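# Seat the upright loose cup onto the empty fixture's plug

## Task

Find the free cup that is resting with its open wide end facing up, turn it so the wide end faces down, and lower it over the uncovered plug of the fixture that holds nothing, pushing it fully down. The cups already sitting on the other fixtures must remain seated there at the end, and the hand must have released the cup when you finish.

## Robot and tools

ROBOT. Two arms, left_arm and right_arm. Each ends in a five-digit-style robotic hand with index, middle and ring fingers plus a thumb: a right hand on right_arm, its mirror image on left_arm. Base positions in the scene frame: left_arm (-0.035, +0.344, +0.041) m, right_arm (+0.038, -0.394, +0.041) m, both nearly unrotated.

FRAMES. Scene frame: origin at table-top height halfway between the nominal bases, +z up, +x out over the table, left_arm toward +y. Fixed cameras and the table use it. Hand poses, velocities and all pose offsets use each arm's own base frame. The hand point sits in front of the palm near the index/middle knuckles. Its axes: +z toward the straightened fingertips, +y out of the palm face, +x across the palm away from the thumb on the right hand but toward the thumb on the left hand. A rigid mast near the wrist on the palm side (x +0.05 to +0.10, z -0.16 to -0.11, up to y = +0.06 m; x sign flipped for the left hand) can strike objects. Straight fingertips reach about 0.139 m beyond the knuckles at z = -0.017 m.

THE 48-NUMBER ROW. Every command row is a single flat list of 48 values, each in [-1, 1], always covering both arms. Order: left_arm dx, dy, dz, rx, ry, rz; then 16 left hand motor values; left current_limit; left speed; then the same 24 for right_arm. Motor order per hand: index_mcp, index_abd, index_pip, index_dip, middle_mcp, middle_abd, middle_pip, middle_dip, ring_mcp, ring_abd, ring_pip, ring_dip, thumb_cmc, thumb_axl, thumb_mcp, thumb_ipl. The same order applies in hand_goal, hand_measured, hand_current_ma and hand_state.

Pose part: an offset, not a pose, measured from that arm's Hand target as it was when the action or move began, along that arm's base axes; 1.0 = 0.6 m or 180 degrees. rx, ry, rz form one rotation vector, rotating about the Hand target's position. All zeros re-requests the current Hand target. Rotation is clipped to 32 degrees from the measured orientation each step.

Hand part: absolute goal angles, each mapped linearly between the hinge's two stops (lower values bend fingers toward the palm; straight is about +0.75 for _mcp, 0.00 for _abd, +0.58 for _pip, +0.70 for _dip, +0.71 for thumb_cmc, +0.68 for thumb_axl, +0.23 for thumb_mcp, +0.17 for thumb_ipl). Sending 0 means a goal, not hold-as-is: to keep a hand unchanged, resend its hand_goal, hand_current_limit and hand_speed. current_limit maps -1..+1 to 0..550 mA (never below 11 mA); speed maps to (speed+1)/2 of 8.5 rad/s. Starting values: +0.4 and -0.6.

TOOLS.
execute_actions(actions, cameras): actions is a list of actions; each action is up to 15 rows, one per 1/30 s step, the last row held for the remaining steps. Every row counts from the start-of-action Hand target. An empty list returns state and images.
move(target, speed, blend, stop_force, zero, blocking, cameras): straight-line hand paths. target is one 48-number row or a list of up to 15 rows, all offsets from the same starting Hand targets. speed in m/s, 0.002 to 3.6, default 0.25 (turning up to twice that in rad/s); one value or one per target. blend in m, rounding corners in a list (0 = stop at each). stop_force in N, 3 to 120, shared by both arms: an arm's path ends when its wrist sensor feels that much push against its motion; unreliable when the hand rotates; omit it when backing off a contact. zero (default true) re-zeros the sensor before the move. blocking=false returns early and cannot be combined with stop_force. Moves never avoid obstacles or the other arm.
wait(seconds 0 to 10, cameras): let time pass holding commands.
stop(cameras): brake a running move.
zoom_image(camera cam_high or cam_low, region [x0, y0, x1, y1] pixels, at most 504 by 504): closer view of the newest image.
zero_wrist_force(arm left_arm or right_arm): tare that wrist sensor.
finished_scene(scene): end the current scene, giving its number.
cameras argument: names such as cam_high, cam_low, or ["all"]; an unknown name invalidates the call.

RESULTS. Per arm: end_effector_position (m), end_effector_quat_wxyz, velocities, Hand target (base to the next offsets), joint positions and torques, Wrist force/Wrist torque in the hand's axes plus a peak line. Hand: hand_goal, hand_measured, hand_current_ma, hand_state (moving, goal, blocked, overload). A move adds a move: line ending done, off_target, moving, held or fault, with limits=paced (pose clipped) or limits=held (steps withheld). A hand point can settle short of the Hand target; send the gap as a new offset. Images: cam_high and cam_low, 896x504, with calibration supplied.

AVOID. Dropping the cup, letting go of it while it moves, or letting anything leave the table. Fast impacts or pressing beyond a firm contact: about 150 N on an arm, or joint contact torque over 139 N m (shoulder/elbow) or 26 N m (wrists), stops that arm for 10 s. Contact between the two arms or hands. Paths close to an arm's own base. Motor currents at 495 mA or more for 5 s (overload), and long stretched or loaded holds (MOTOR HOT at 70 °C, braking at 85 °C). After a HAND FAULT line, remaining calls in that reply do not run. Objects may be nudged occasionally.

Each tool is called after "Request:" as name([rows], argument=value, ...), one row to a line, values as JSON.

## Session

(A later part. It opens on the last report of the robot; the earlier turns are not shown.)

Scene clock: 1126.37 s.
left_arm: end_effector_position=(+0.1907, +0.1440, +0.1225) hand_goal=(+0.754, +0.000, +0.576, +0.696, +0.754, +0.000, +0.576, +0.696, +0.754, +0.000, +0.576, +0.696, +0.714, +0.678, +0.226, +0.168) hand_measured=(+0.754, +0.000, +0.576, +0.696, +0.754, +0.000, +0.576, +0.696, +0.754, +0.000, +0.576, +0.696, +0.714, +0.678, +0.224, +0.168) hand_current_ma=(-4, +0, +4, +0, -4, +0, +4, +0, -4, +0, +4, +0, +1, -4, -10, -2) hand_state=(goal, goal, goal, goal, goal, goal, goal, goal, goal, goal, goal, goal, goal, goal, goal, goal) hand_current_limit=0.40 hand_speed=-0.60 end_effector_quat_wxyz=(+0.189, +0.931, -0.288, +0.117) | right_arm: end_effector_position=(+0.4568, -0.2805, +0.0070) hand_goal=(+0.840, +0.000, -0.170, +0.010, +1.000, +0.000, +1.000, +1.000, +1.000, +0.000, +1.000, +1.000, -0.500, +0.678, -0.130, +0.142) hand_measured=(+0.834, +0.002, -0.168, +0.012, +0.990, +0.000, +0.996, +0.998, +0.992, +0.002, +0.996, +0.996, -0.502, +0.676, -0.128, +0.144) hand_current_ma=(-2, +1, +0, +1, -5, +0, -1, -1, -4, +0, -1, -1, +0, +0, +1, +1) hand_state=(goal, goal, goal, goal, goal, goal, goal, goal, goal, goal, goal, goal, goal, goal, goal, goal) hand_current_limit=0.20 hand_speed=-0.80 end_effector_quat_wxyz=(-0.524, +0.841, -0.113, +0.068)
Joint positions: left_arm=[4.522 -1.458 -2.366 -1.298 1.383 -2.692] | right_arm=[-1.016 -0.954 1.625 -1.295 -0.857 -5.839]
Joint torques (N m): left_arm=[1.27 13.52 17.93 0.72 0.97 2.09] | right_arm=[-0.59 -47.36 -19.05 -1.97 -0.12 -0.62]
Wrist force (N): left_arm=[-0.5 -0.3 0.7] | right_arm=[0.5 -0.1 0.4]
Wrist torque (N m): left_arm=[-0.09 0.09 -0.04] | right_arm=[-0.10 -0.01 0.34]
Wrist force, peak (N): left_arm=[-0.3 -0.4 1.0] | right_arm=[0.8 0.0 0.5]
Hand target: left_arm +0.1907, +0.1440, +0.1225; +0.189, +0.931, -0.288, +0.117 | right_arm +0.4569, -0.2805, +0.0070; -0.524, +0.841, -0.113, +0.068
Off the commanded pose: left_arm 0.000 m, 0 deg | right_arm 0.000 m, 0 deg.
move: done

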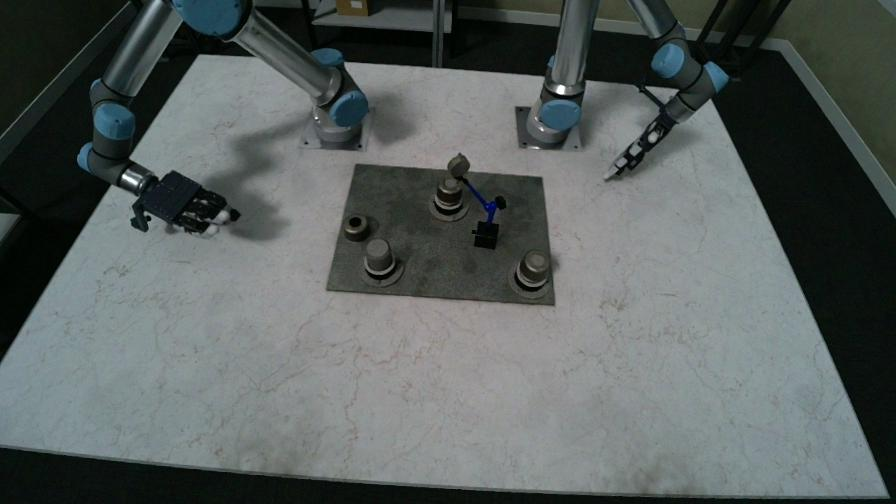

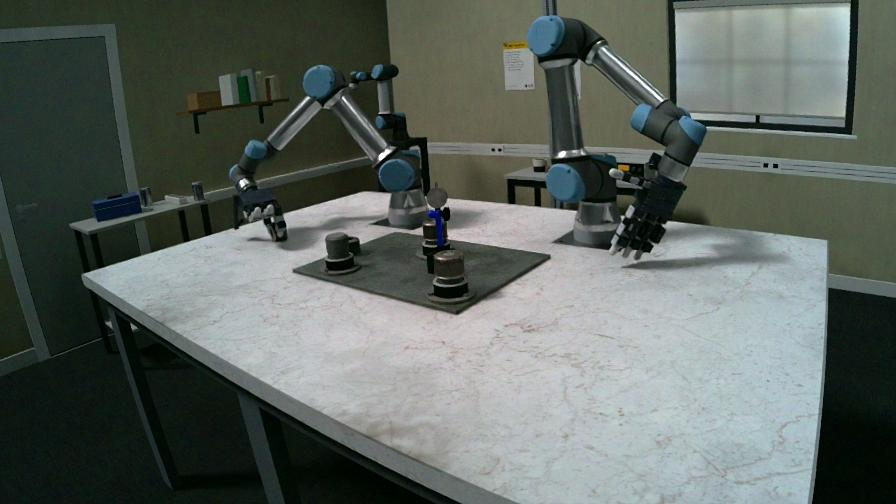

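Request:
move(target=[0,0,0,0,0,0,0.754,0,0.576,0.696,0.754,0,0.576,0.696,0.754,0,0.576,0.696,0.714,0.678,0.226,0.168,0.4,-0.6,0,0,0,0,0,0,0.753,0,-0.299,-0.029,1,0,1,1,1,0,1,1,-0.5,0.678,-0.393,0.114,0.2,-0.8])

Request:
move(target=[0,0,0,0,0,0,0.754,0,0.576,0.696,0.754,0,0.576,0.696,0.754,0,0.576,0.696,0.714,0.678,0.226,0.168,0.4,-0.6,0,0,0,0,0,0,0.65,0,-0.32,-0.03,1,0,1,1,1,0,1,1,-0.5,0.678,-0.45,0.1,0.5,-0.8], cameras=["all"])

Request:
zoom_image(camera="cam_low", region=[240, 190, 310, 250])

Scene clock: 1130.70 s.
left_arm: end_effector_position=(+0.1907, +0.1440, +0.1225) hand_goal=(+0.754, +0.000, +0.576, +0.696, +0.754, +0.000, +0.576, +0.696, +0.754, +0.000, +0.576, +0.696, +0.714, +0.678, +0.226, +0.168) hand_measured=(+0.754, +0.000, +0.576, +0.696, +0.754, +0.000, +0.576, +0.696, +0.754, +0.000, +0.576, +0.696, +0.714, +0.678, +0.224, +0.168) hand_current_ma=(-4, +0, +4, +0, -4, +0, +4, +0, -4, +0, +4, +0, +1, -4, -10, -2) hand_state=(goal, goal, goal, goal, goal, goal, goal, goal, goal, goal, goal, goal, goal, goal, goal, goal) hand_current_limit=0.40 hand_speed=-0.60 end_effector_quat_wxyz=(+0.189, +0.931, -0.288, +0.117) | right_arm: end_effector_position=(+0.4569, -0.2805, +0.0070) hand_goal=(+0.754, +0.000, -0.298, -0.028, +1.000, +0.000, +1.000, +1.000, +1.000, +0.000, +1.000, +1.000, -0.500, +0.678, -0.392, +0.114) hand_measured=(+0.794, +0.002, -0.238, -0.008, +0.990, +0.000, +0.996, +0.998, +0.992, +0.002, +0.996, +0.996, -0.504, +0.676, -0.210, +0.142) hand_current_ma=(+54, +0, +92, +15, -5, +0, -1, -1, -4, +0, -1, -1, -1, +0, +330, +42) hand_state=(blocked, goal, blocked, goal, goal, goal, goal, goal, goal, goal, goal, goal, goal, goal, blocked, blocked) hand_current_limit=0.20 hand_speed=-0.80 end_effector_quat_wxyz=(-0.524, +0.841, -0.113, +0.068)
Joint positions: left_arm=[4.522 -1.458 -2.366 -1.298 1.383 -2.692] | right_arm=[-1.016 -0.954 1.625 -1.294 -0.857 -5.839]
Joint torques (N m): left_arm=[1.3 13.9 17.49 0.72 0.9 2.17] | right_arm=[5.89 -35.49 -24.49 1.05 2.45 0.97]
Wrist force (N): left_arm=[-0.6 -0.3 0.6] | right_arm=[0.6 1.7 1.0]
Wrist torque (N m): left_arm=[-0.08 0.09 -0.04] | right_arm=[-0.08 -0.01 0.32]
Wrist force, peak (N): left_arm=[-0.6 -0.1 0.9] | right_arm=[0.6 1.7 1.2]
Hand target: left_arm +0.1907, +0.1440, +0.1225; +0.189, +0.931, -0.288, +0.117 | right_arm +0.4569, -0.2805, +0.0070; -0.524, +0.841, -0.113, +0.068
Off the commanded pose: left_arm 0.000 m, 0 deg | right_arm 0.000 m, 0 deg.
move: done

Scene clock: 1131.20 s.
left_arm: end_effector_position=(+0.1907, +0.1440, +0.1225) hand_goal=(+0.754, +0.000, +0.576, +0.696, +0.754, +0.000, +0.576, +0.696, +0.754, +0.000, +0.576, +0.696, +0.714, +0.678, +0.226, +0.168) hand_measured=(+0.754, +0.000, +0.576, +0.696, +0.754, +0.000, +0.576, +0.696, +0.754, +0.000, +0.576, +0.696, +0.714, +0.678, +0.224, +0.168) hand_current_ma=(-4, +0, +4, +0, -4, +0, +4, +0, -4, +0, +4, +0, +1, -4, -10, -2) hand_state=(goal, goal, goal, goal, goal, goal, goal, goal, goal, goal, goal, goal, goal, goal, goal, goal) hand_current_limit=0.40 hand_speed=-0.60 end_effector_quat_wxyz=(+0.189, +0.931, -0.288, +0.117) | right_arm: end_effector_position=(+0.4569, -0.2805, +0.0070) hand_goal=(+0.650, +0.000, -0.320, -0.030, +1.000, +0.000, +1.000, +1.000, +1.000, +0.000, +1.000, +1.000, -0.500, +0.678, -0.450, +0.100) hand_measured=(+0.790, +0.002, -0.238, -0.004, +0.990, +0.000, +0.996, +0.998, +0.992, +0.002, +0.996, +0.996, -0.504, +0.676, -0.214, +0.142) hand_current_ma=(+412, +0, +155, +24, -5, +0, -1, -1, -4, +0, -1, -1, -1, +0, +413, +83) hand_state=(blocked, goal, blocked, blocked, goal, goal, goal, goal, goal, goal, goal, goal, goal, goal, blocked, blocked) hand_current_limit=0.50 hand_speed=-0.80 end_effector_quat_wxyz=(-0.524, +0.841, -0.113, +0.068)
Joint positions: left_arm=[4.522 -1.458 -2.366 -1.298 1.383 -2.692] | right_arm=[-1.016 -0.954 1.625 -1.294 -0.857 -5.839]
Joint torques (N m): left_arm=[0.75 13.26 18.23 0.4 1.02 2.21] | right_arm=[4.41 -37.11 -23.4 1.08 2.52 0.94]
Wrist force (N): left_arm=[-0.6 -0.1 0.7] | right_arm=[0.6 1.7 1.2]
Wrist torque (N m): left_arm=[-0.07 0.10 -0.04] | right_arm=[-0.05 0.01 0.32]
Wrist force, peak (N): left_arm=[-0.6 -0.1 0.7] | right_arm=[0.7 1.8 1.3]
Hand target: left_arm +0.1907, +0.1440, +0.1225; +0.189, +0.931, -0.288, +0.117 | right_arm +0.4569, -0.2805, +0.0070; -0.524, +0.841, -0.113, +0.068
Off the commanded pose: left_arm 0.000 m, 0 deg | right_arm 0.000 m, 0 deg.
move: done

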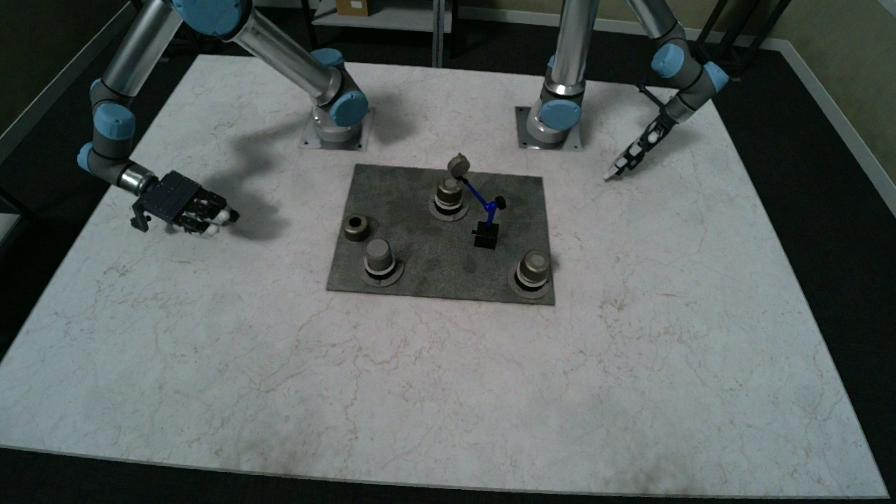

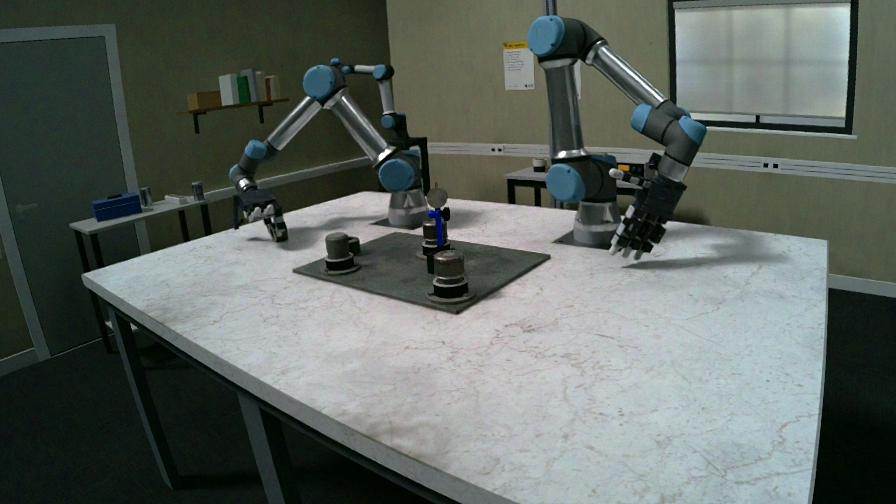

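Scaled by 7.200 from the camera's 896x504 image, which has a finer 1280x720 frame.

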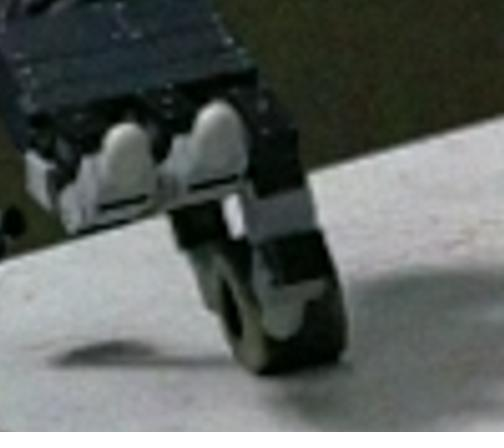

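Request:
move(target=[0,0,0,0,0,0,0.754,0,0.576,0.696,0.754,0,0.576,0.696,0.754,0,0.576,0.696,0.714,0.678,0.226,0.168,0.4,-0.6,0,0,0.15,0,0,0,0.65,0,-0.32,-0.03,1,0,1,1,1,0,1,1,-0.5,0.678,-0.45,0.1,0.5,-0.8], speed=0.05, cameras=["all"])

Request:
zoom_image(camera="cam_low", region=[230, 170, 320, 250])

Request:
zoom_image(camera="cam_high", region=[180, 160, 260, 240])

Scene clock: 1137.80 s.
left_arm: end_effector_position=(+0.1907, +0.1440, +0.1225) hand_goal=(+0.754, +0.000, +0.576, +0.696, +0.754, +0.000, +0.576, +0.696, +0.754, +0.000, +0.576, +0.696, +0.714, +0.678, +0.226, +0.168) hand_measured=(+0.754, +0.000, +0.576, +0.696, +0.754, +0.000, +0.576, +0.696, +0.754, +0.000, +0.576, +0.696, +0.714, +0.678, +0.224, +0.168) hand_current_ma=(-4, +0, +4, +0, -4, +0, +4, +0, -4, +0, +4, +0, +1, -4, -10, -2) hand_state=(goal, goal, goal, goal, goal, goal, goal, goal, goal, goal, goal, goal, goal, goal, goal, goal) hand_current_limit=0.40 hand_speed=-0.60 end_effector_quat_wxyz=(+0.189, +0.931, -0.288, +0.117) | right_arm: end_effector_position=(+0.4569, -0.2805, +0.0972) hand_goal=(+0.650, +0.000, -0.320, -0.030, +1.000, +0.000, +1.000, +1.000, +1.000, +0.000, +1.000, +1.000, -0.500, +0.678, -0.450, +0.100) hand_measured=(+0.788, +0.002, -0.238, -0.002, +0.990, +0.000, +0.996, +0.998, +0.992, +0.002, +0.996, +0.996, -0.506, +0.676, -0.214, +0.142) hand_current_ma=(+408, +0, +155, +27, -5, +0, -1, -1, -4, +0, -1, -1, -2, +0, +412, +83) hand_state=(blocked, goal, blocked, blocked, goal, goal, goal, goal, goal, goal, goal, goal, goal, goal, blocked, blocked) hand_current_limit=0.50 hand_speed=-0.80 end_effector_quat_wxyz=(-0.524, +0.842, -0.113, +0.068) end_effector_velocity=(+0.000, +0.001, -0.002) end_effector_angular_velocity=(+0.000, +0.000, +0.002)
Joint positions: left_arm=[4.522 -1.458 -2.366 -1.298 1.383 -2.692] | right_arm=[-1.016 -1.069 1.545 -1.1 -0.857 -5.839]
Joint velocities: left_arm=[within noise] | right_arm=[0.001 0.002 0.003 -0.005 -0.001 0]
Joint torques (N m): left_arm=[0.28 13.68 17.22 0.62 1.16 2.2] | right_arm=[-5 -33.89 -10.29 -2.51 2.08 -0.19]
Wrist force (N): left_arm=[-0.3 -0.2 0.8] | right_arm=[0.5 2.4 1.2]
Wrist torque (N m): left_arm=[-0.10 0.07 -0.03] | right_arm=[-0.02 0.03 0.30]
Wrist force, peak (N): left_arm=[-0.7 0.0 0.9] | right_arm=[0.4 2.4 1.6]
Hand target: left_arm +0.1907, +0.1440, +0.1225; +0.189, +0.931, -0.288, +0.117 | right_arm +0.4569, -0.2805, +0.0970; -0.524, +0.841, -0.113, +0.068
Off the commanded pose: left_arm 0.000 m, 0 deg | right_arm 0.000 m, 0 deg.
move: done

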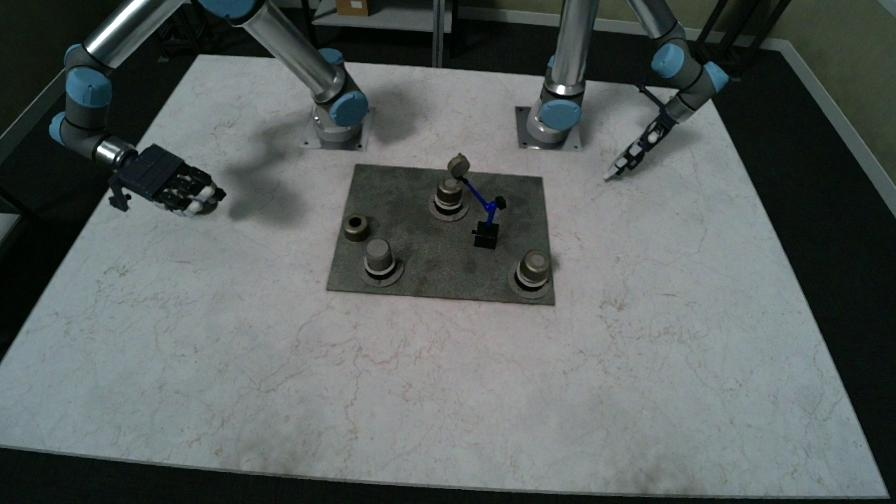

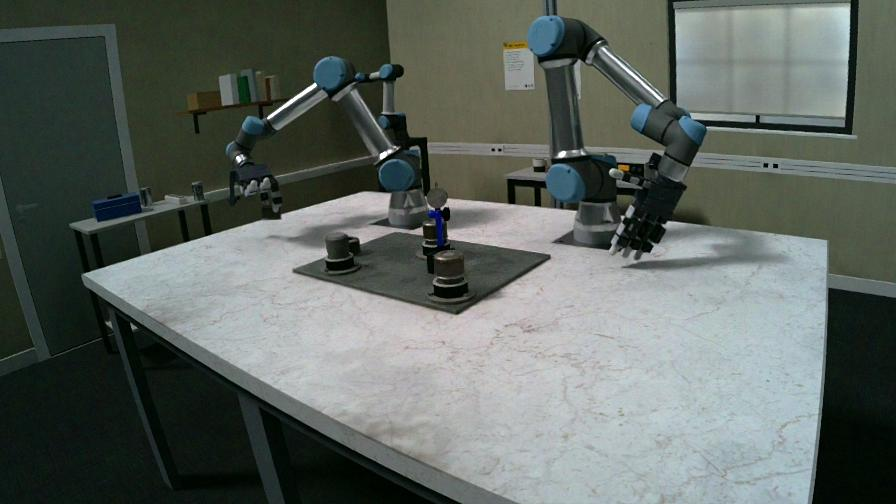

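Scaled by 5.600 from the camera's 896x504 image, which has a finer 1280x720 frame.

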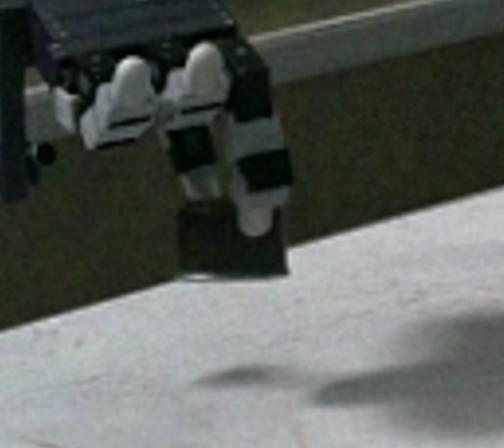

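Scaled by 6.300 from the camera's 896x504 image, which has a finer 1280x720 frame.

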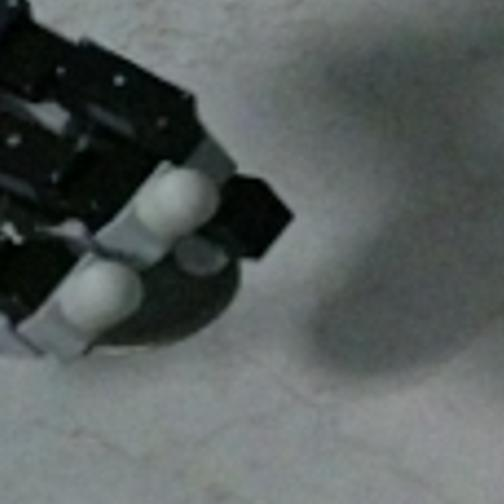

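Request:
move([
  [0,0,0,0,0,0,0.754,0,0.576,0.696,0.754,0,0.576,0.696,0.754,0,0.576,0.696,0.714,0.678,0.226,0.168,0.4,-0.6,0,0,0.2267,0,0,0,0.65,0,-0.32,-0.03,1,0,1,1,1,0,1,1,-0.5,0.678,-0.45,0.1,0.5,-0.8],
  [0,0,0,0,0,0,0.754,0,0.576,0.696,0.754,0,0.576,0.696,0.754,0,0.576,0.696,0.714,0.678,0.226,0.168,0.4,-0.6,0.1993,0.8192,0.2267,0,0,-0.0833,0.65,0,-0.32,-0.03,1,0,1,1,1,0,1,1,-0.5,0.678,-0.45,0.1,0.5,-0.8],
], speed=0.15, blend=[0.04, 0], cameras=["all"])

Request:
zoom_image(camera="cam_low", region=[270, 130, 390, 290])

Request:
zoom_image(camera="cam_high", region=[300, 170, 430, 300])

Scene clock: 1159.90 s.
left_arm: end_effector_position=(+0.1907, +0.1440, +0.1225) hand_goal=(+0.754, +0.000, +0.576, +0.696, +0.754, +0.000, +0.576, +0.696, +0.754, +0.000, +0.576, +0.696, +0.714, +0.678, +0.226, +0.168) hand_measured=(+0.754, +0.000, +0.576, +0.696, +0.754, +0.000, +0.576, +0.696, +0.754, +0.000, +0.576, +0.696, +0.714, +0.678, +0.224, +0.168) hand_current_ma=(-4, +0, +4, +0, -4, +0, +4, +0, -4, +0, +4, +0, +1, -4, -10, -2) hand_state=(goal, goal, goal, goal, goal, goal, goal, goal, goal, goal, goal, goal, goal, goal, goal, goal) hand_current_limit=0.40 hand_speed=-0.60 end_effector_quat_wxyz=(+0.189, +0.931, -0.288, +0.117) | right_arm: end_effector_position=(+0.5764, +0.2110, +0.2330) hand_goal=(+0.650, +0.000, -0.320, -0.030, +1.000, +0.000, +1.000, +1.000, +1.000, +0.000, +1.000, +1.000, -0.500, +0.678, -0.450, +0.100) hand_measured=(+0.786, +0.002, -0.238, +0.000, +0.990, +0.000, +0.996, +0.998, +0.992, +0.002, +0.996, +0.996, -0.506, +0.676, -0.214, +0.142) hand_current_ma=(+404, +0, +155, +28, -5, +0, -1, -1, -4, +0, -1, -1, -2, +0, +412, +83) hand_state=(blocked, goal, blocked, blocked, goal, goal, goal, goal, goal, goal, goal, goal, goal, goal, blocked, blocked) hand_current_limit=0.50 hand_speed=-0.80 end_effector_quat_wxyz=(-0.511, +0.820, -0.222, +0.136) end_effector_velocity=(-0.001, +0.001, +0.000) end_effector_angular_velocity=(+0.003, +0.003, -0.001)
Joint positions: left_arm=[4.522 -1.458 -2.366 -1.298 1.383 -2.692] | right_arm=[-0.158 -1.345 1.955 -2.81 -0.578 -3.993]
Joint velocities: left_arm=[within noise] | right_arm=[0.001 0 0.002 -0.003 0.001 0.005]
Joint torques (N m): left_arm=[0.21 14.04 17.4 0.82 1.1 2.4] | right_arm=[7.13 -36.75 -14.78 -4.73 1.33 1.2]
Wrist force (N): left_arm=[-0.3 -0.2 0.7] | right_arm=[0.8 1.9 1.3]
Wrist torque (N m): left_arm=[-0.08 0.07 -0.02] | right_arm=[-0.05 -0.05 0.29]
Wrist force, peak (N): left_arm=[-0.7 -0.1 1.0] | right_arm=[0.3 4.3 2.1]
Hand target: left_arm +0.1907, +0.1440, +0.1225; +0.189, +0.931, -0.288, +0.117 | right_arm +0.5764, +0.2110, +0.2330; -0.511, +0.820, -0.222, +0.136
Off the commanded pose: left_arm 0.000 m, 0 deg | right_arm 0.000 m, 0 deg.
move: done

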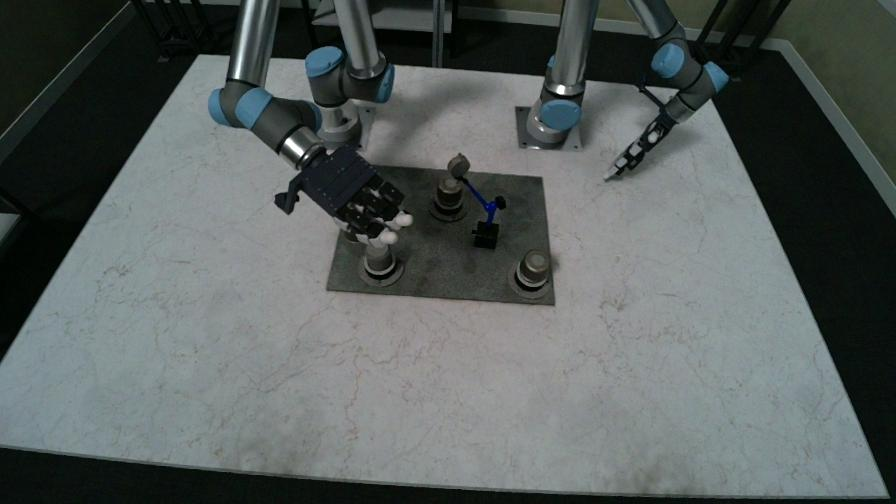

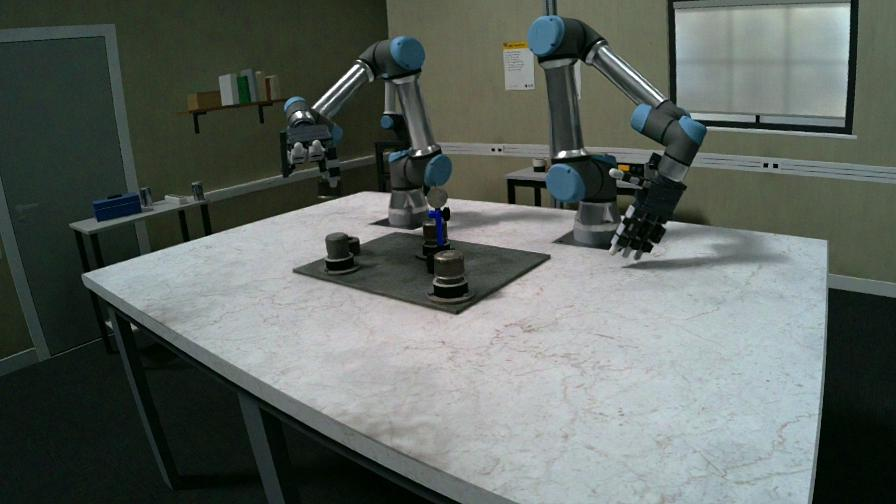

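Scaled by 3.150 from the camera's 896x504 image, which has a finer 1280x720 frame.

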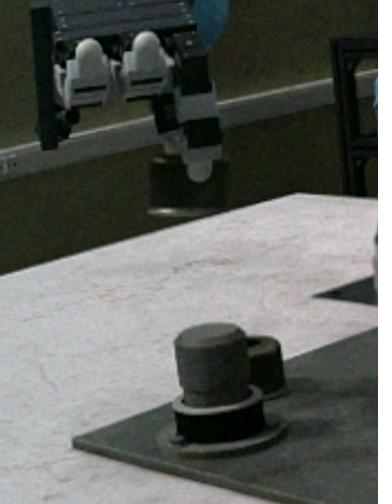

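Scaled by 3.877 from the camera's 896x504 image, which has a finer 1280x720 frame.

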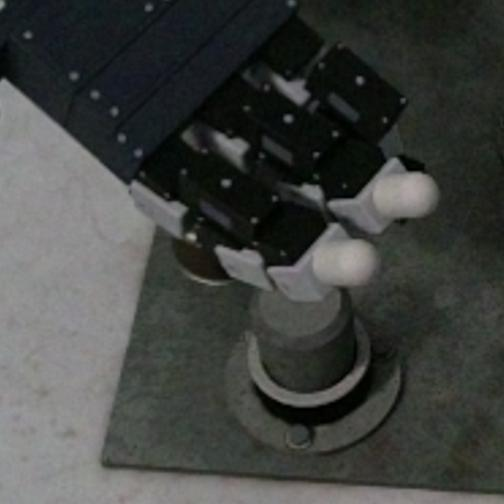

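Request:
move(target=[0,0,0,0,0,0,0.754,0,0.576,0.696,0.754,0,0.576,0.696,0.754,0,0.576,0.696,0.714,0.678,0.226,0.168,0.4,-0.6,0,0,-0.1417,0,0,0,0.65,0,-0.32,-0.03,1,0,1,1,1,0,1,1,-0.5,0.678,-0.45,0.1,0.5,-0.8], speed=0.1, cameras=["all"])

Request:
zoom_image(camera="cam_low", region=[290, 190, 380, 290])

Request:
zoom_image(camera="cam_high", region=[330, 200, 430, 300])

Scene clock: 1168.17 s.
left_arm: end_effector_position=(+0.1907, +0.1440, +0.1225) hand_goal=(+0.754, +0.000, +0.576, +0.696, +0.754, +0.000, +0.576, +0.696, +0.754, +0.000, +0.576, +0.696, +0.714, +0.678, +0.226, +0.168) hand_measured=(+0.754, +0.000, +0.576, +0.696, +0.754, +0.000, +0.576, +0.696, +0.754, +0.000, +0.576, +0.696, +0.714, +0.678, +0.224, +0.168) hand_current_ma=(-4, +0, +4, +0, -4, +0, +4, +0, -4, +0, +4, +0, +1, -4, -10, -2) hand_state=(goal, goal, goal, goal, goal, goal, goal, goal, goal, goal, goal, goal, goal, goal, goal, goal) hand_current_limit=0.40 hand_speed=-0.60 end_effector_quat_wxyz=(+0.189, +0.931, -0.288, +0.117) | right_arm: end_effector_position=(+0.5764, +0.2110, +0.1480) hand_goal=(+0.650, +0.000, -0.320, -0.030, +1.000, +0.000, +1.000, +1.000, +1.000, +0.000, +1.000, +1.000, -0.500, +0.678, -0.450, +0.100) hand_measured=(+0.786, +0.002, -0.238, +0.000, +0.990, +0.000, +0.996, +0.998, +0.992, +0.002, +0.996, +0.996, -0.506, +0.676, -0.214, +0.142) hand_current_ma=(+404, +0, +155, +28, -5, +0, -1, -1, -4, +0, -1, -1, -2, +0, +413, +83) hand_state=(blocked, goal, blocked, blocked, goal, goal, goal, goal, goal, goal, goal, goal, goal, goal, blocked, blocked) hand_current_limit=0.50 hand_speed=-0.80 end_effector_quat_wxyz=(-0.511, +0.820, -0.222, +0.136)
Joint positions: left_arm=[4.522 -1.458 -2.366 -1.298 1.383 -2.692] | right_arm=[-0.158 -1.199 2.037 -3.038 -0.578 -3.993]
Joint torques (N m): left_arm=[0.42 14.7 18.19 0.62 1.01 2.39] | right_arm=[-3.17 -37.78 -26.35 -3.46 1.26 -0.81]
Wrist force (N): left_arm=[-0.3 0.1 0.7] | right_arm=[0.6 2.0 1.3]
Wrist torque (N m): left_arm=[-0.05 0.06 -0.02] | right_arm=[-0.02 0.01 0.21]
Wrist force, peak (N): left_arm=[-0.3 -0.6 0.9] | right_arm=[0.7 3.3 2.0]
Hand target: left_arm +0.1907, +0.1440, +0.1225; +0.189, +0.931, -0.288, +0.117 | right_arm +0.5764, +0.2110, +0.1480; -0.511, +0.820, -0.222, +0.136
Off the commanded pose: left_arm 0.000 m, 0 deg | right_arm 0.000 m, 0 deg.
move: done

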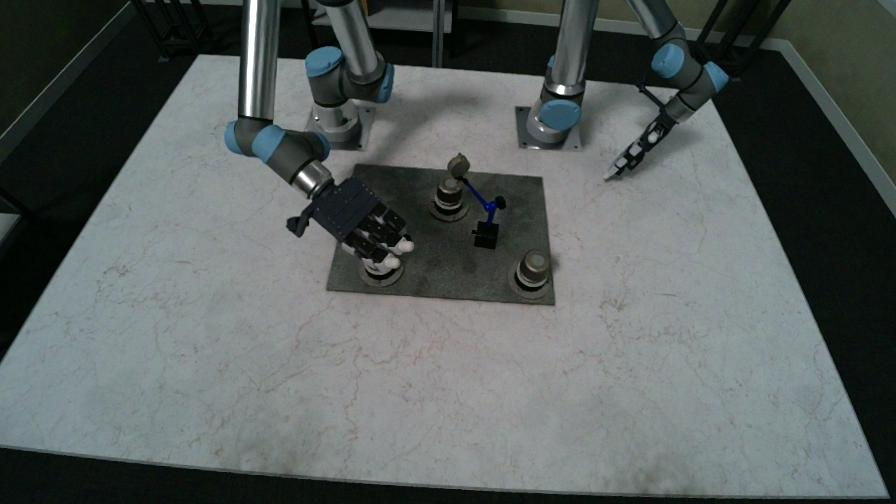

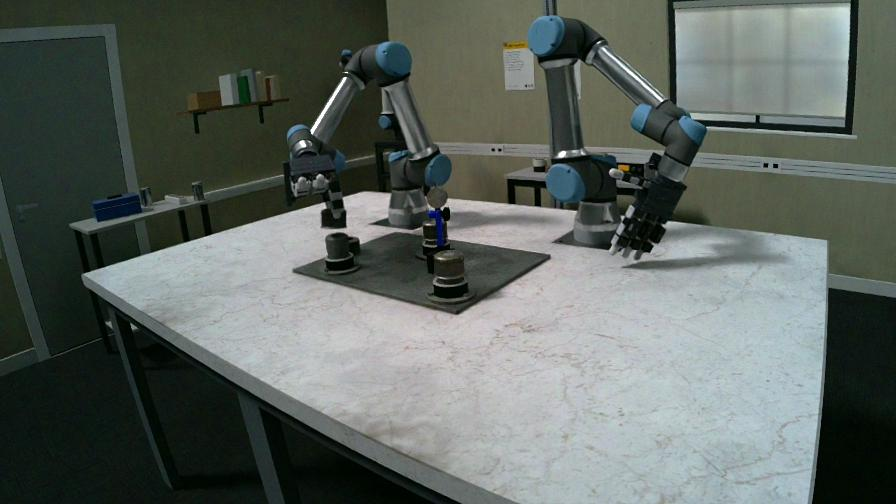

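Scaled by 5.040 from the camera's 896x504 image, which has a finer 1280x720 frame.

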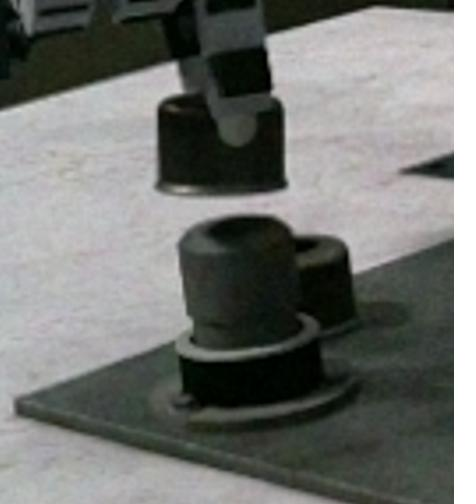

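Scaled by 5.040 from the camera's 896x504 image, which has a finer 1280x720 frame.

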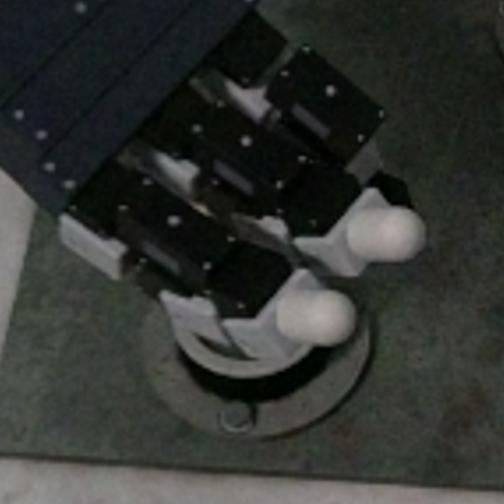

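Request:
move(target=[0,0,0,0,0,0,0.754,0,0.576,0.696,0.754,0,0.576,0.696,0.754,0,0.576,0.696,0.714,0.678,0.226,0.168,0.4,-0.6,-0.007,0.006,0,0,0,0,0.65,0,-0.32,-0.03,1,-0.6,1,1,1,-0.95,1,1,-0.5,0.678,-0.45,0.1,0.5,-0.8], speed=0.1, cameras=["all"])

Request:
zoom_image(camera="cam_low", region=[290, 190, 380, 290])

Request:
zoom_image(camera="cam_high", region=[330, 200, 430, 300])

Scene clock: 1180.87 s.
left_arm: end_effector_position=(+0.1907, +0.1440, +0.1225) hand_goal=(+0.754, +0.000, +0.576, +0.696, +0.754, +0.000, +0.576, +0.696, +0.754, +0.000, +0.576, +0.696, +0.714, +0.678, +0.226, +0.168) hand_measured=(+0.754, +0.000, +0.576, +0.696, +0.754, +0.000, +0.576, +0.696, +0.754, +0.000, +0.576, +0.696, +0.714, +0.678, +0.224, +0.168) hand_current_ma=(-4, +0, +4, +0, -4, +0, +4, +0, -4, +0, +4, +0, +1, -4, -10, -2) hand_state=(goal, goal, goal, goal, goal, goal, goal, goal, goal, goal, goal, goal, goal, goal, goal, goal) hand_current_limit=0.40 hand_speed=-0.60 end_effector_quat_wxyz=(+0.189, +0.931, -0.288, +0.117) | right_arm: end_effector_position=(+0.5723, +0.2146, +0.1480) hand_goal=(+0.650, +0.000, -0.320, -0.030, +1.000, -0.600, +1.000, +1.000, +1.000, -0.950, +1.000, +1.000, -0.500, +0.678, -0.450, +0.100) hand_measured=(+0.786, +0.002, -0.238, +0.000, +0.990, -0.572, +0.996, +0.998, +0.992, -0.946, +0.996, +0.996, -0.506, +0.676, -0.214, +0.142) hand_current_ma=(+404, +0, +155, +28, -5, +21, -1, -1, -4, +1, -1, -1, -2, +0, +412, +83) hand_state=(blocked, goal, blocked, blocked, goal, blocked, goal, goal, goal, goal, goal, goal, goal, goal, blocked, blocked) hand_current_limit=0.50 hand_speed=-0.80 end_effector_quat_wxyz=(-0.511, +0.820, -0.222, +0.136)
Joint positions: left_arm=[4.522 -1.458 -2.366 -1.298 1.383 -2.692] | right_arm=[-0.152 -1.204 2.047 -3.051 -0.581 -3.984]
Joint torques (N m): left_arm=[0.16 13.99 19.53 0.57 1.25 2.48] | right_arm=[-7.05 -31.34 -26.47 -1.01 3.43 -1.77]
Wrist force (N): left_arm=[-0.5 -0.1 0.5] | right_arm=[0.5 1.8 1.2]
Wrist torque (N m): left_arm=[-0.05 0.08 -0.03] | right_arm=[-0.03 0.01 0.15]
Wrist force, peak (N): left_arm=[-0.4 0.0 1.1] | right_arm=[0.8 2.2 1.5]
Hand target: left_arm +0.1907, +0.1440, +0.1225; +0.189, +0.931, -0.288, +0.117 | right_arm +0.5722, +0.2146, +0.1480; -0.511, +0.820, -0.222, +0.136
Off the commanded pose: left_arm 0.000 m, 0 deg | right_arm 0.000 m, 0 deg.
move: done

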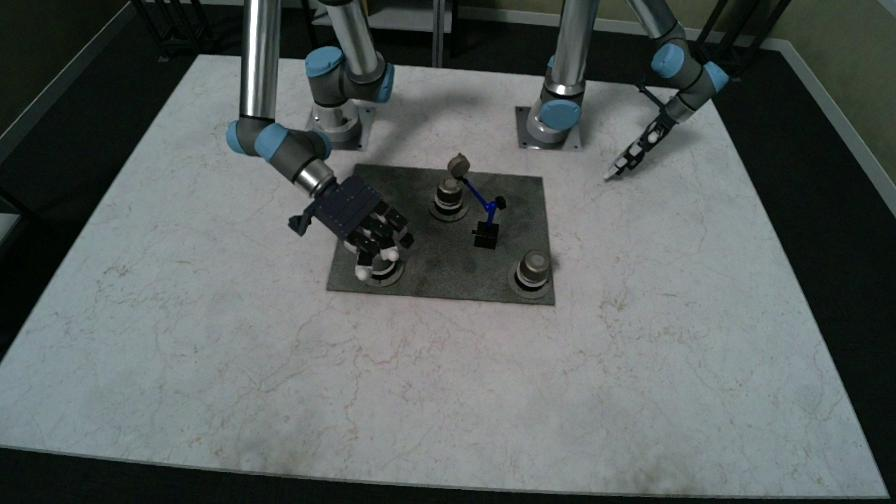

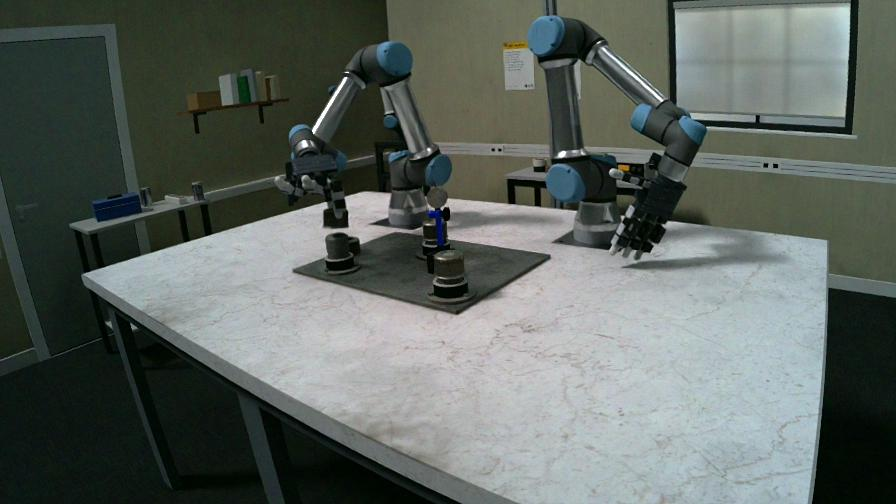

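Scaled by 5.040 from the camera's 896x504 image, which has a finer 1280x720 frame.

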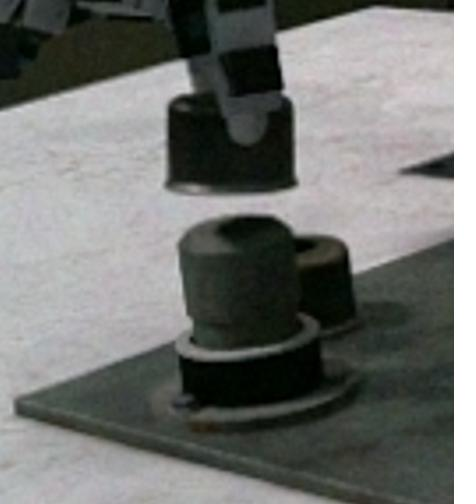

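Scaled by 5.040 from the camera's 896x504 image, which has a finer 1280x720 frame.

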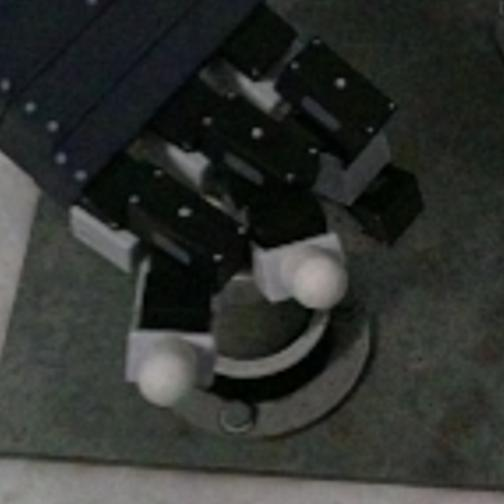

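Request:
zoom_image(camera="cam_high", region=[360, 240, 400, 280])

Scaled by 12.600 from the camera's 896x504 image, which has a finer 1280x720 frame.

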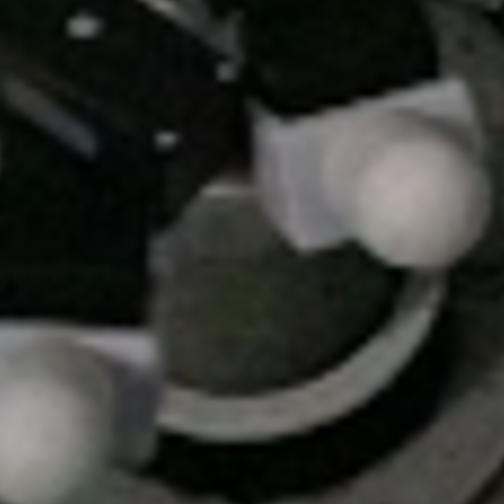

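Request:
move(target=[0,0,0,0,0,0,0.754,0,0.576,0.696,0.754,0,0.576,0.696,0.754,0,0.576,0.696,0.714,0.678,0.226,0.168,0.4,-0.6,-0.005,-0.0067,-0.042,0,0,0,0.65,0,-0.32,-0.03,1,-0.6,1,1,1,-0.95,1,1,-0.5,0.678,-0.45,0.1,0.5,-0.8], speed=0.05, cameras=["all"])

Request:
zoom_image(camera="cam_low", region=[305, 200, 365, 260])

Request:
zoom_image(camera="cam_high", region=[350, 230, 410, 280])

Scene clock: 1209.00 s.
left_arm: end_effector_position=(+0.1907, +0.1440, +0.1225) hand_goal=(+0.754, +0.000, +0.576, +0.696, +0.754, +0.000, +0.576, +0.696, +0.754, +0.000, +0.576, +0.696, +0.714, +0.678, +0.226, +0.168) hand_measured=(+0.754, +0.000, +0.576, +0.696, +0.754, +0.000, +0.576, +0.696, +0.754, +0.000, +0.576, +0.696, +0.714, +0.678, +0.224, +0.168) hand_current_ma=(-4, +0, +4, +0, -4, +0, +4, +0, -4, +0, +4, +0, +1, -4, -10, -2) hand_state=(goal, goal, goal, goal, goal, goal, goal, goal, goal, goal, goal, goal, goal, goal, goal, goal) hand_current_limit=0.40 hand_speed=-0.60 end_effector_quat_wxyz=(+0.189, +0.931, -0.288, +0.117) | right_arm: end_effector_position=(+0.5692, +0.2106, +0.1227) hand_goal=(+0.650, +0.000, -0.320, -0.030, +1.000, -0.600, +1.000, +1.000, +1.000, -0.950, +1.000, +1.000, -0.500, +0.678, -0.450, +0.100) hand_measured=(+0.786, +0.002, -0.238, +0.000, +0.990, -0.572, +0.996, +0.998, +0.992, -0.946, +0.996, +0.996, -0.506, +0.676, -0.214, +0.142) hand_current_ma=(+404, +0, +155, +28, -5, +21, -1, -1, -4, +1, -1, -1, -2, +0, +413, +83) hand_state=(blocked, goal, blocked, blocked, goal, blocked, goal, goal, goal, goal, goal, goal, goal, goal, blocked, blocked) hand_current_limit=0.50 hand_speed=-0.80 end_effector_quat_wxyz=(-0.511, +0.820, -0.222, +0.136) end_effector_velocity=(-0.001, +0.001, +0.001) end_effector_angular_velocity=(+0.002, +0.004, +0.000)
Joint positions: left_arm=[4.522 -1.458 -2.366 -1.298 1.383 -2.692] | right_arm=[-0.161 -1.161 2.074 -3.109 -0.576 -3.998]
Joint velocities: left_arm=[within noise] | right_arm=[0 -0.003 0 0.005 0.001 0.002]
Joint torques (N m): left_arm=[1.06 13.9 17.6 0.46 1.1 2.88] | right_arm=[6.48 -48.04 -25.22 -0.93 2.11 1.33]
Wrist force (N): left_arm=[-0.1 -0.1 0.8] | right_arm=[0.6 2.1 1.2]
Wrist torque (N m): left_arm=[-0.08 0.05 -0.01] | right_arm=[0.01 0.02 0.31]
Wrist force, peak (N): left_arm=[-0.9 0.1 0.9] | right_arm=[0.5 2.7 1.4]
Hand target: left_arm +0.1907, +0.1440, +0.1225; +0.189, +0.931, -0.288, +0.117 | right_arm +0.5692, +0.2106, +0.1228; -0.511, +0.820, -0.222, +0.136
Off the commanded pose: left_arm 0.000 m, 0 deg | right_arm 0.000 m, 0 deg.
move: done

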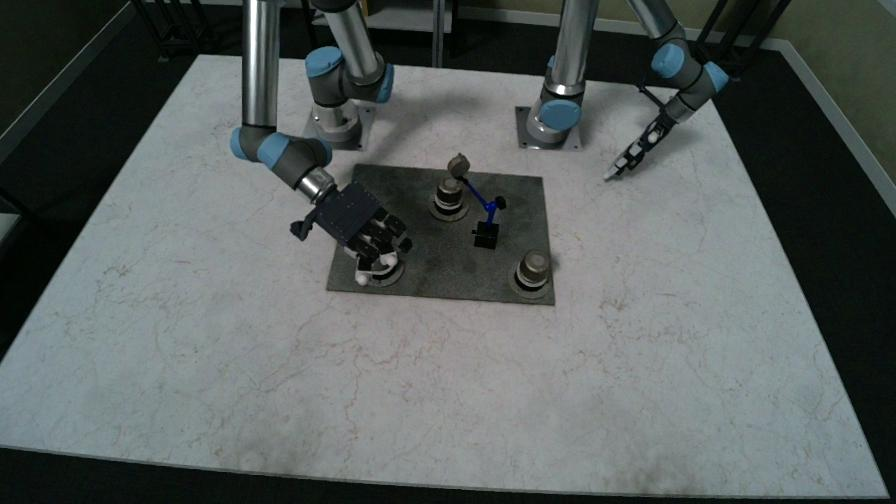

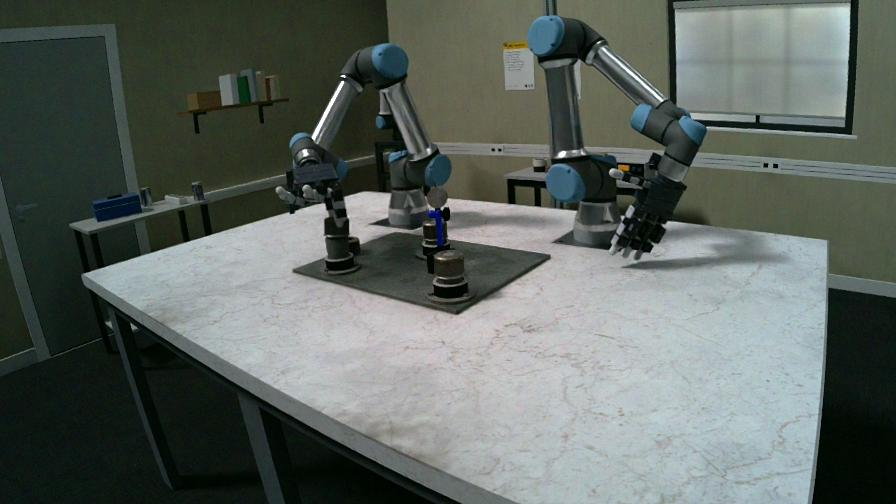

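Scaled by 8.400 from the camera's 896x504 image, which has a finer 1280x720 frame.

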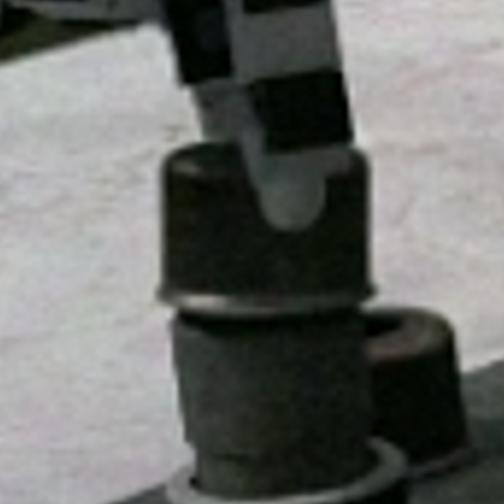

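Scaled by 8.400 from the camera's 896x504 image, which has a finer 1280x720 frame.

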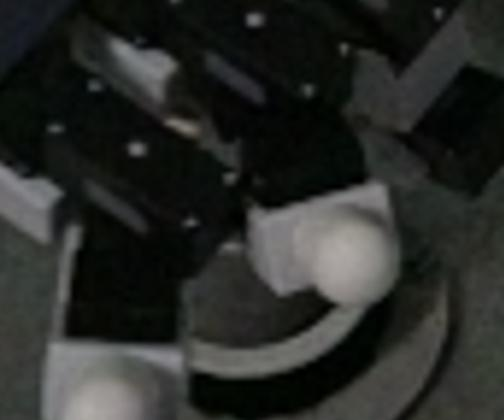

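Request:
move(target=[0,0,0,0,0,0,0.754,0,0.576,0.696,0.754,0,0.576,0.696,0.754,0,0.576,0.696,0.714,0.678,0.226,0.168,0.4,-0.6,0,0,-0.095,0,0,0,0.65,0,-0.32,-0.03,1,-0.6,1,1,1,-0.95,1,1,-0.5,0.678,-0.45,0.1,0.5,-0.8], speed=0.02, stop_force=5, cameras=["all"])

Request:
zoom_image(camera="cam_low", region=[305, 210, 365, 280])

Request:
zoom_image(camera="cam_high", region=[350, 230, 410, 290])

Scene clock: 1218.13 s.
left_arm: end_effector_position=(+0.1907, +0.1440, +0.1225) hand_goal=(+0.754, +0.000, +0.576, +0.696, +0.754, +0.000, +0.576, +0.696, +0.754, +0.000, +0.576, +0.696, +0.714, +0.678, +0.226, +0.168) hand_measured=(+0.754, +0.000, +0.576, +0.696, +0.754, +0.000, +0.576, +0.696, +0.754, +0.000, +0.576, +0.696, +0.714, +0.678, +0.224, +0.168) hand_current_ma=(-4, +0, +4, +0, -4, +0, +4, +0, -4, +0, +4, +0, +1, -4, -10, -2) hand_state=(goal, goal, goal, goal, goal, goal, goal, goal, goal, goal, goal, goal, goal, goal, goal, goal) hand_current_limit=0.40 hand_speed=-0.60 end_effector_quat_wxyz=(+0.189, +0.931, -0.288, +0.117) | right_arm: end_effector_position=(+0.5692, +0.2106, +0.1063) hand_goal=(+0.650, +0.000, -0.320, -0.030, +1.000, -0.600, +1.000, +1.000, +1.000, -0.950, +1.000, +1.000, -0.500, +0.678, -0.450, +0.100) hand_measured=(+0.768, -0.004, -0.238, +0.004, +0.990, -0.572, +0.996, +0.998, +0.992, -0.946, +0.996, +0.996, -0.490, +0.686, -0.214, +0.158) hand_current_ma=(+318, -1, +156, +38, -5, +21, -1, -1, -4, +1, -1, -1, +4, +4, +412, +142) hand_state=(blocked, goal, blocked, blocked, goal, blocked, goal, goal, goal, goal, goal, goal, goal, goal, blocked, blocked) hand_current_limit=0.50 hand_speed=-0.80 end_effector_quat_wxyz=(-0.511, +0.820, -0.222, +0.136)
Joint positions: left_arm=[4.522 -1.458 -2.366 -1.298 1.383 -2.692] | right_arm=[-0.161 -1.126 2.082 -3.153 -0.576 -3.997]
Joint torques (N m): left_arm=[0.77 13.13 16.8 0.65 1.17 2.7] | right_arm=[4.87 -50.69 -25.03 -4.94 1.81 -1.24]
Wrist force (N): left_arm=[-0.3 -0.4 0.8] | right_arm=[1.6 3.8 0.0]
Wrist torque (N m): left_arm=[-0.12 0.06 -0.01] | right_arm=[-0.07 0.01 0.29]
Wrist force, peak (N): left_arm=[-0.4 -0.1 1.2] | right_arm=[0.8 -4.1 -6.9]
Hand target: left_arm +0.1907, +0.1440, +0.1225; +0.189, +0.931, -0.288, +0.117 | right_arm +0.5692, +0.2106, +0.1063; -0.511, +0.820, -0.222, +0.136 (not the last commanded pose)
Off the commanded pose: left_arm 0.000 m, 0 deg | right_arm 0.041 m, 0 deg.
move: contact (right_arm)

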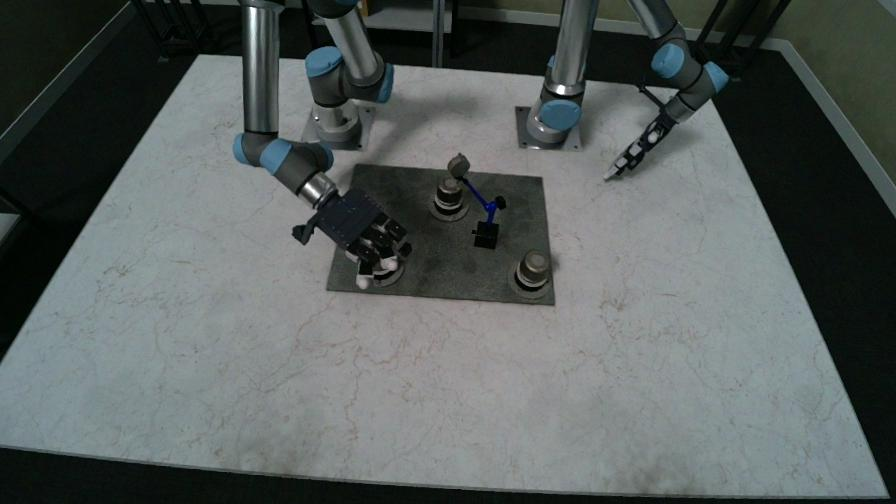

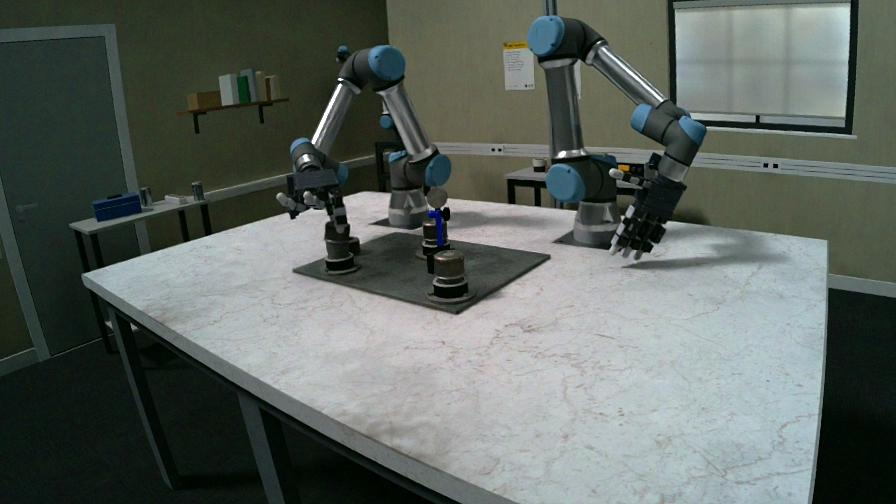

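Scaled by 7.200 from the camera's 896x504 image, which has a finer 1280x720 frame.

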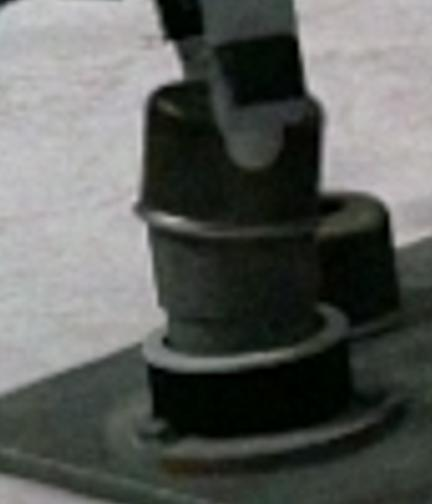

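Scaled by 8.400 from the camera's 896x504 image, which has a finer 1280x720 frame.

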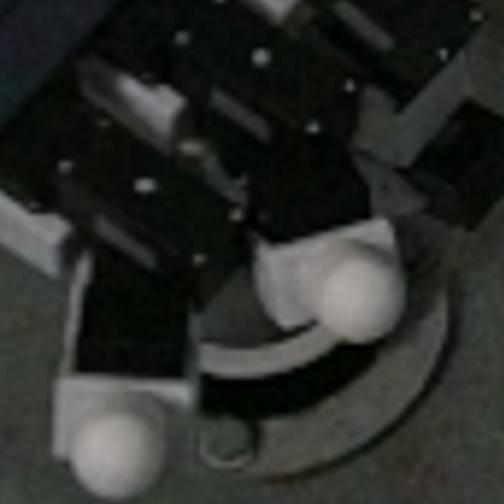

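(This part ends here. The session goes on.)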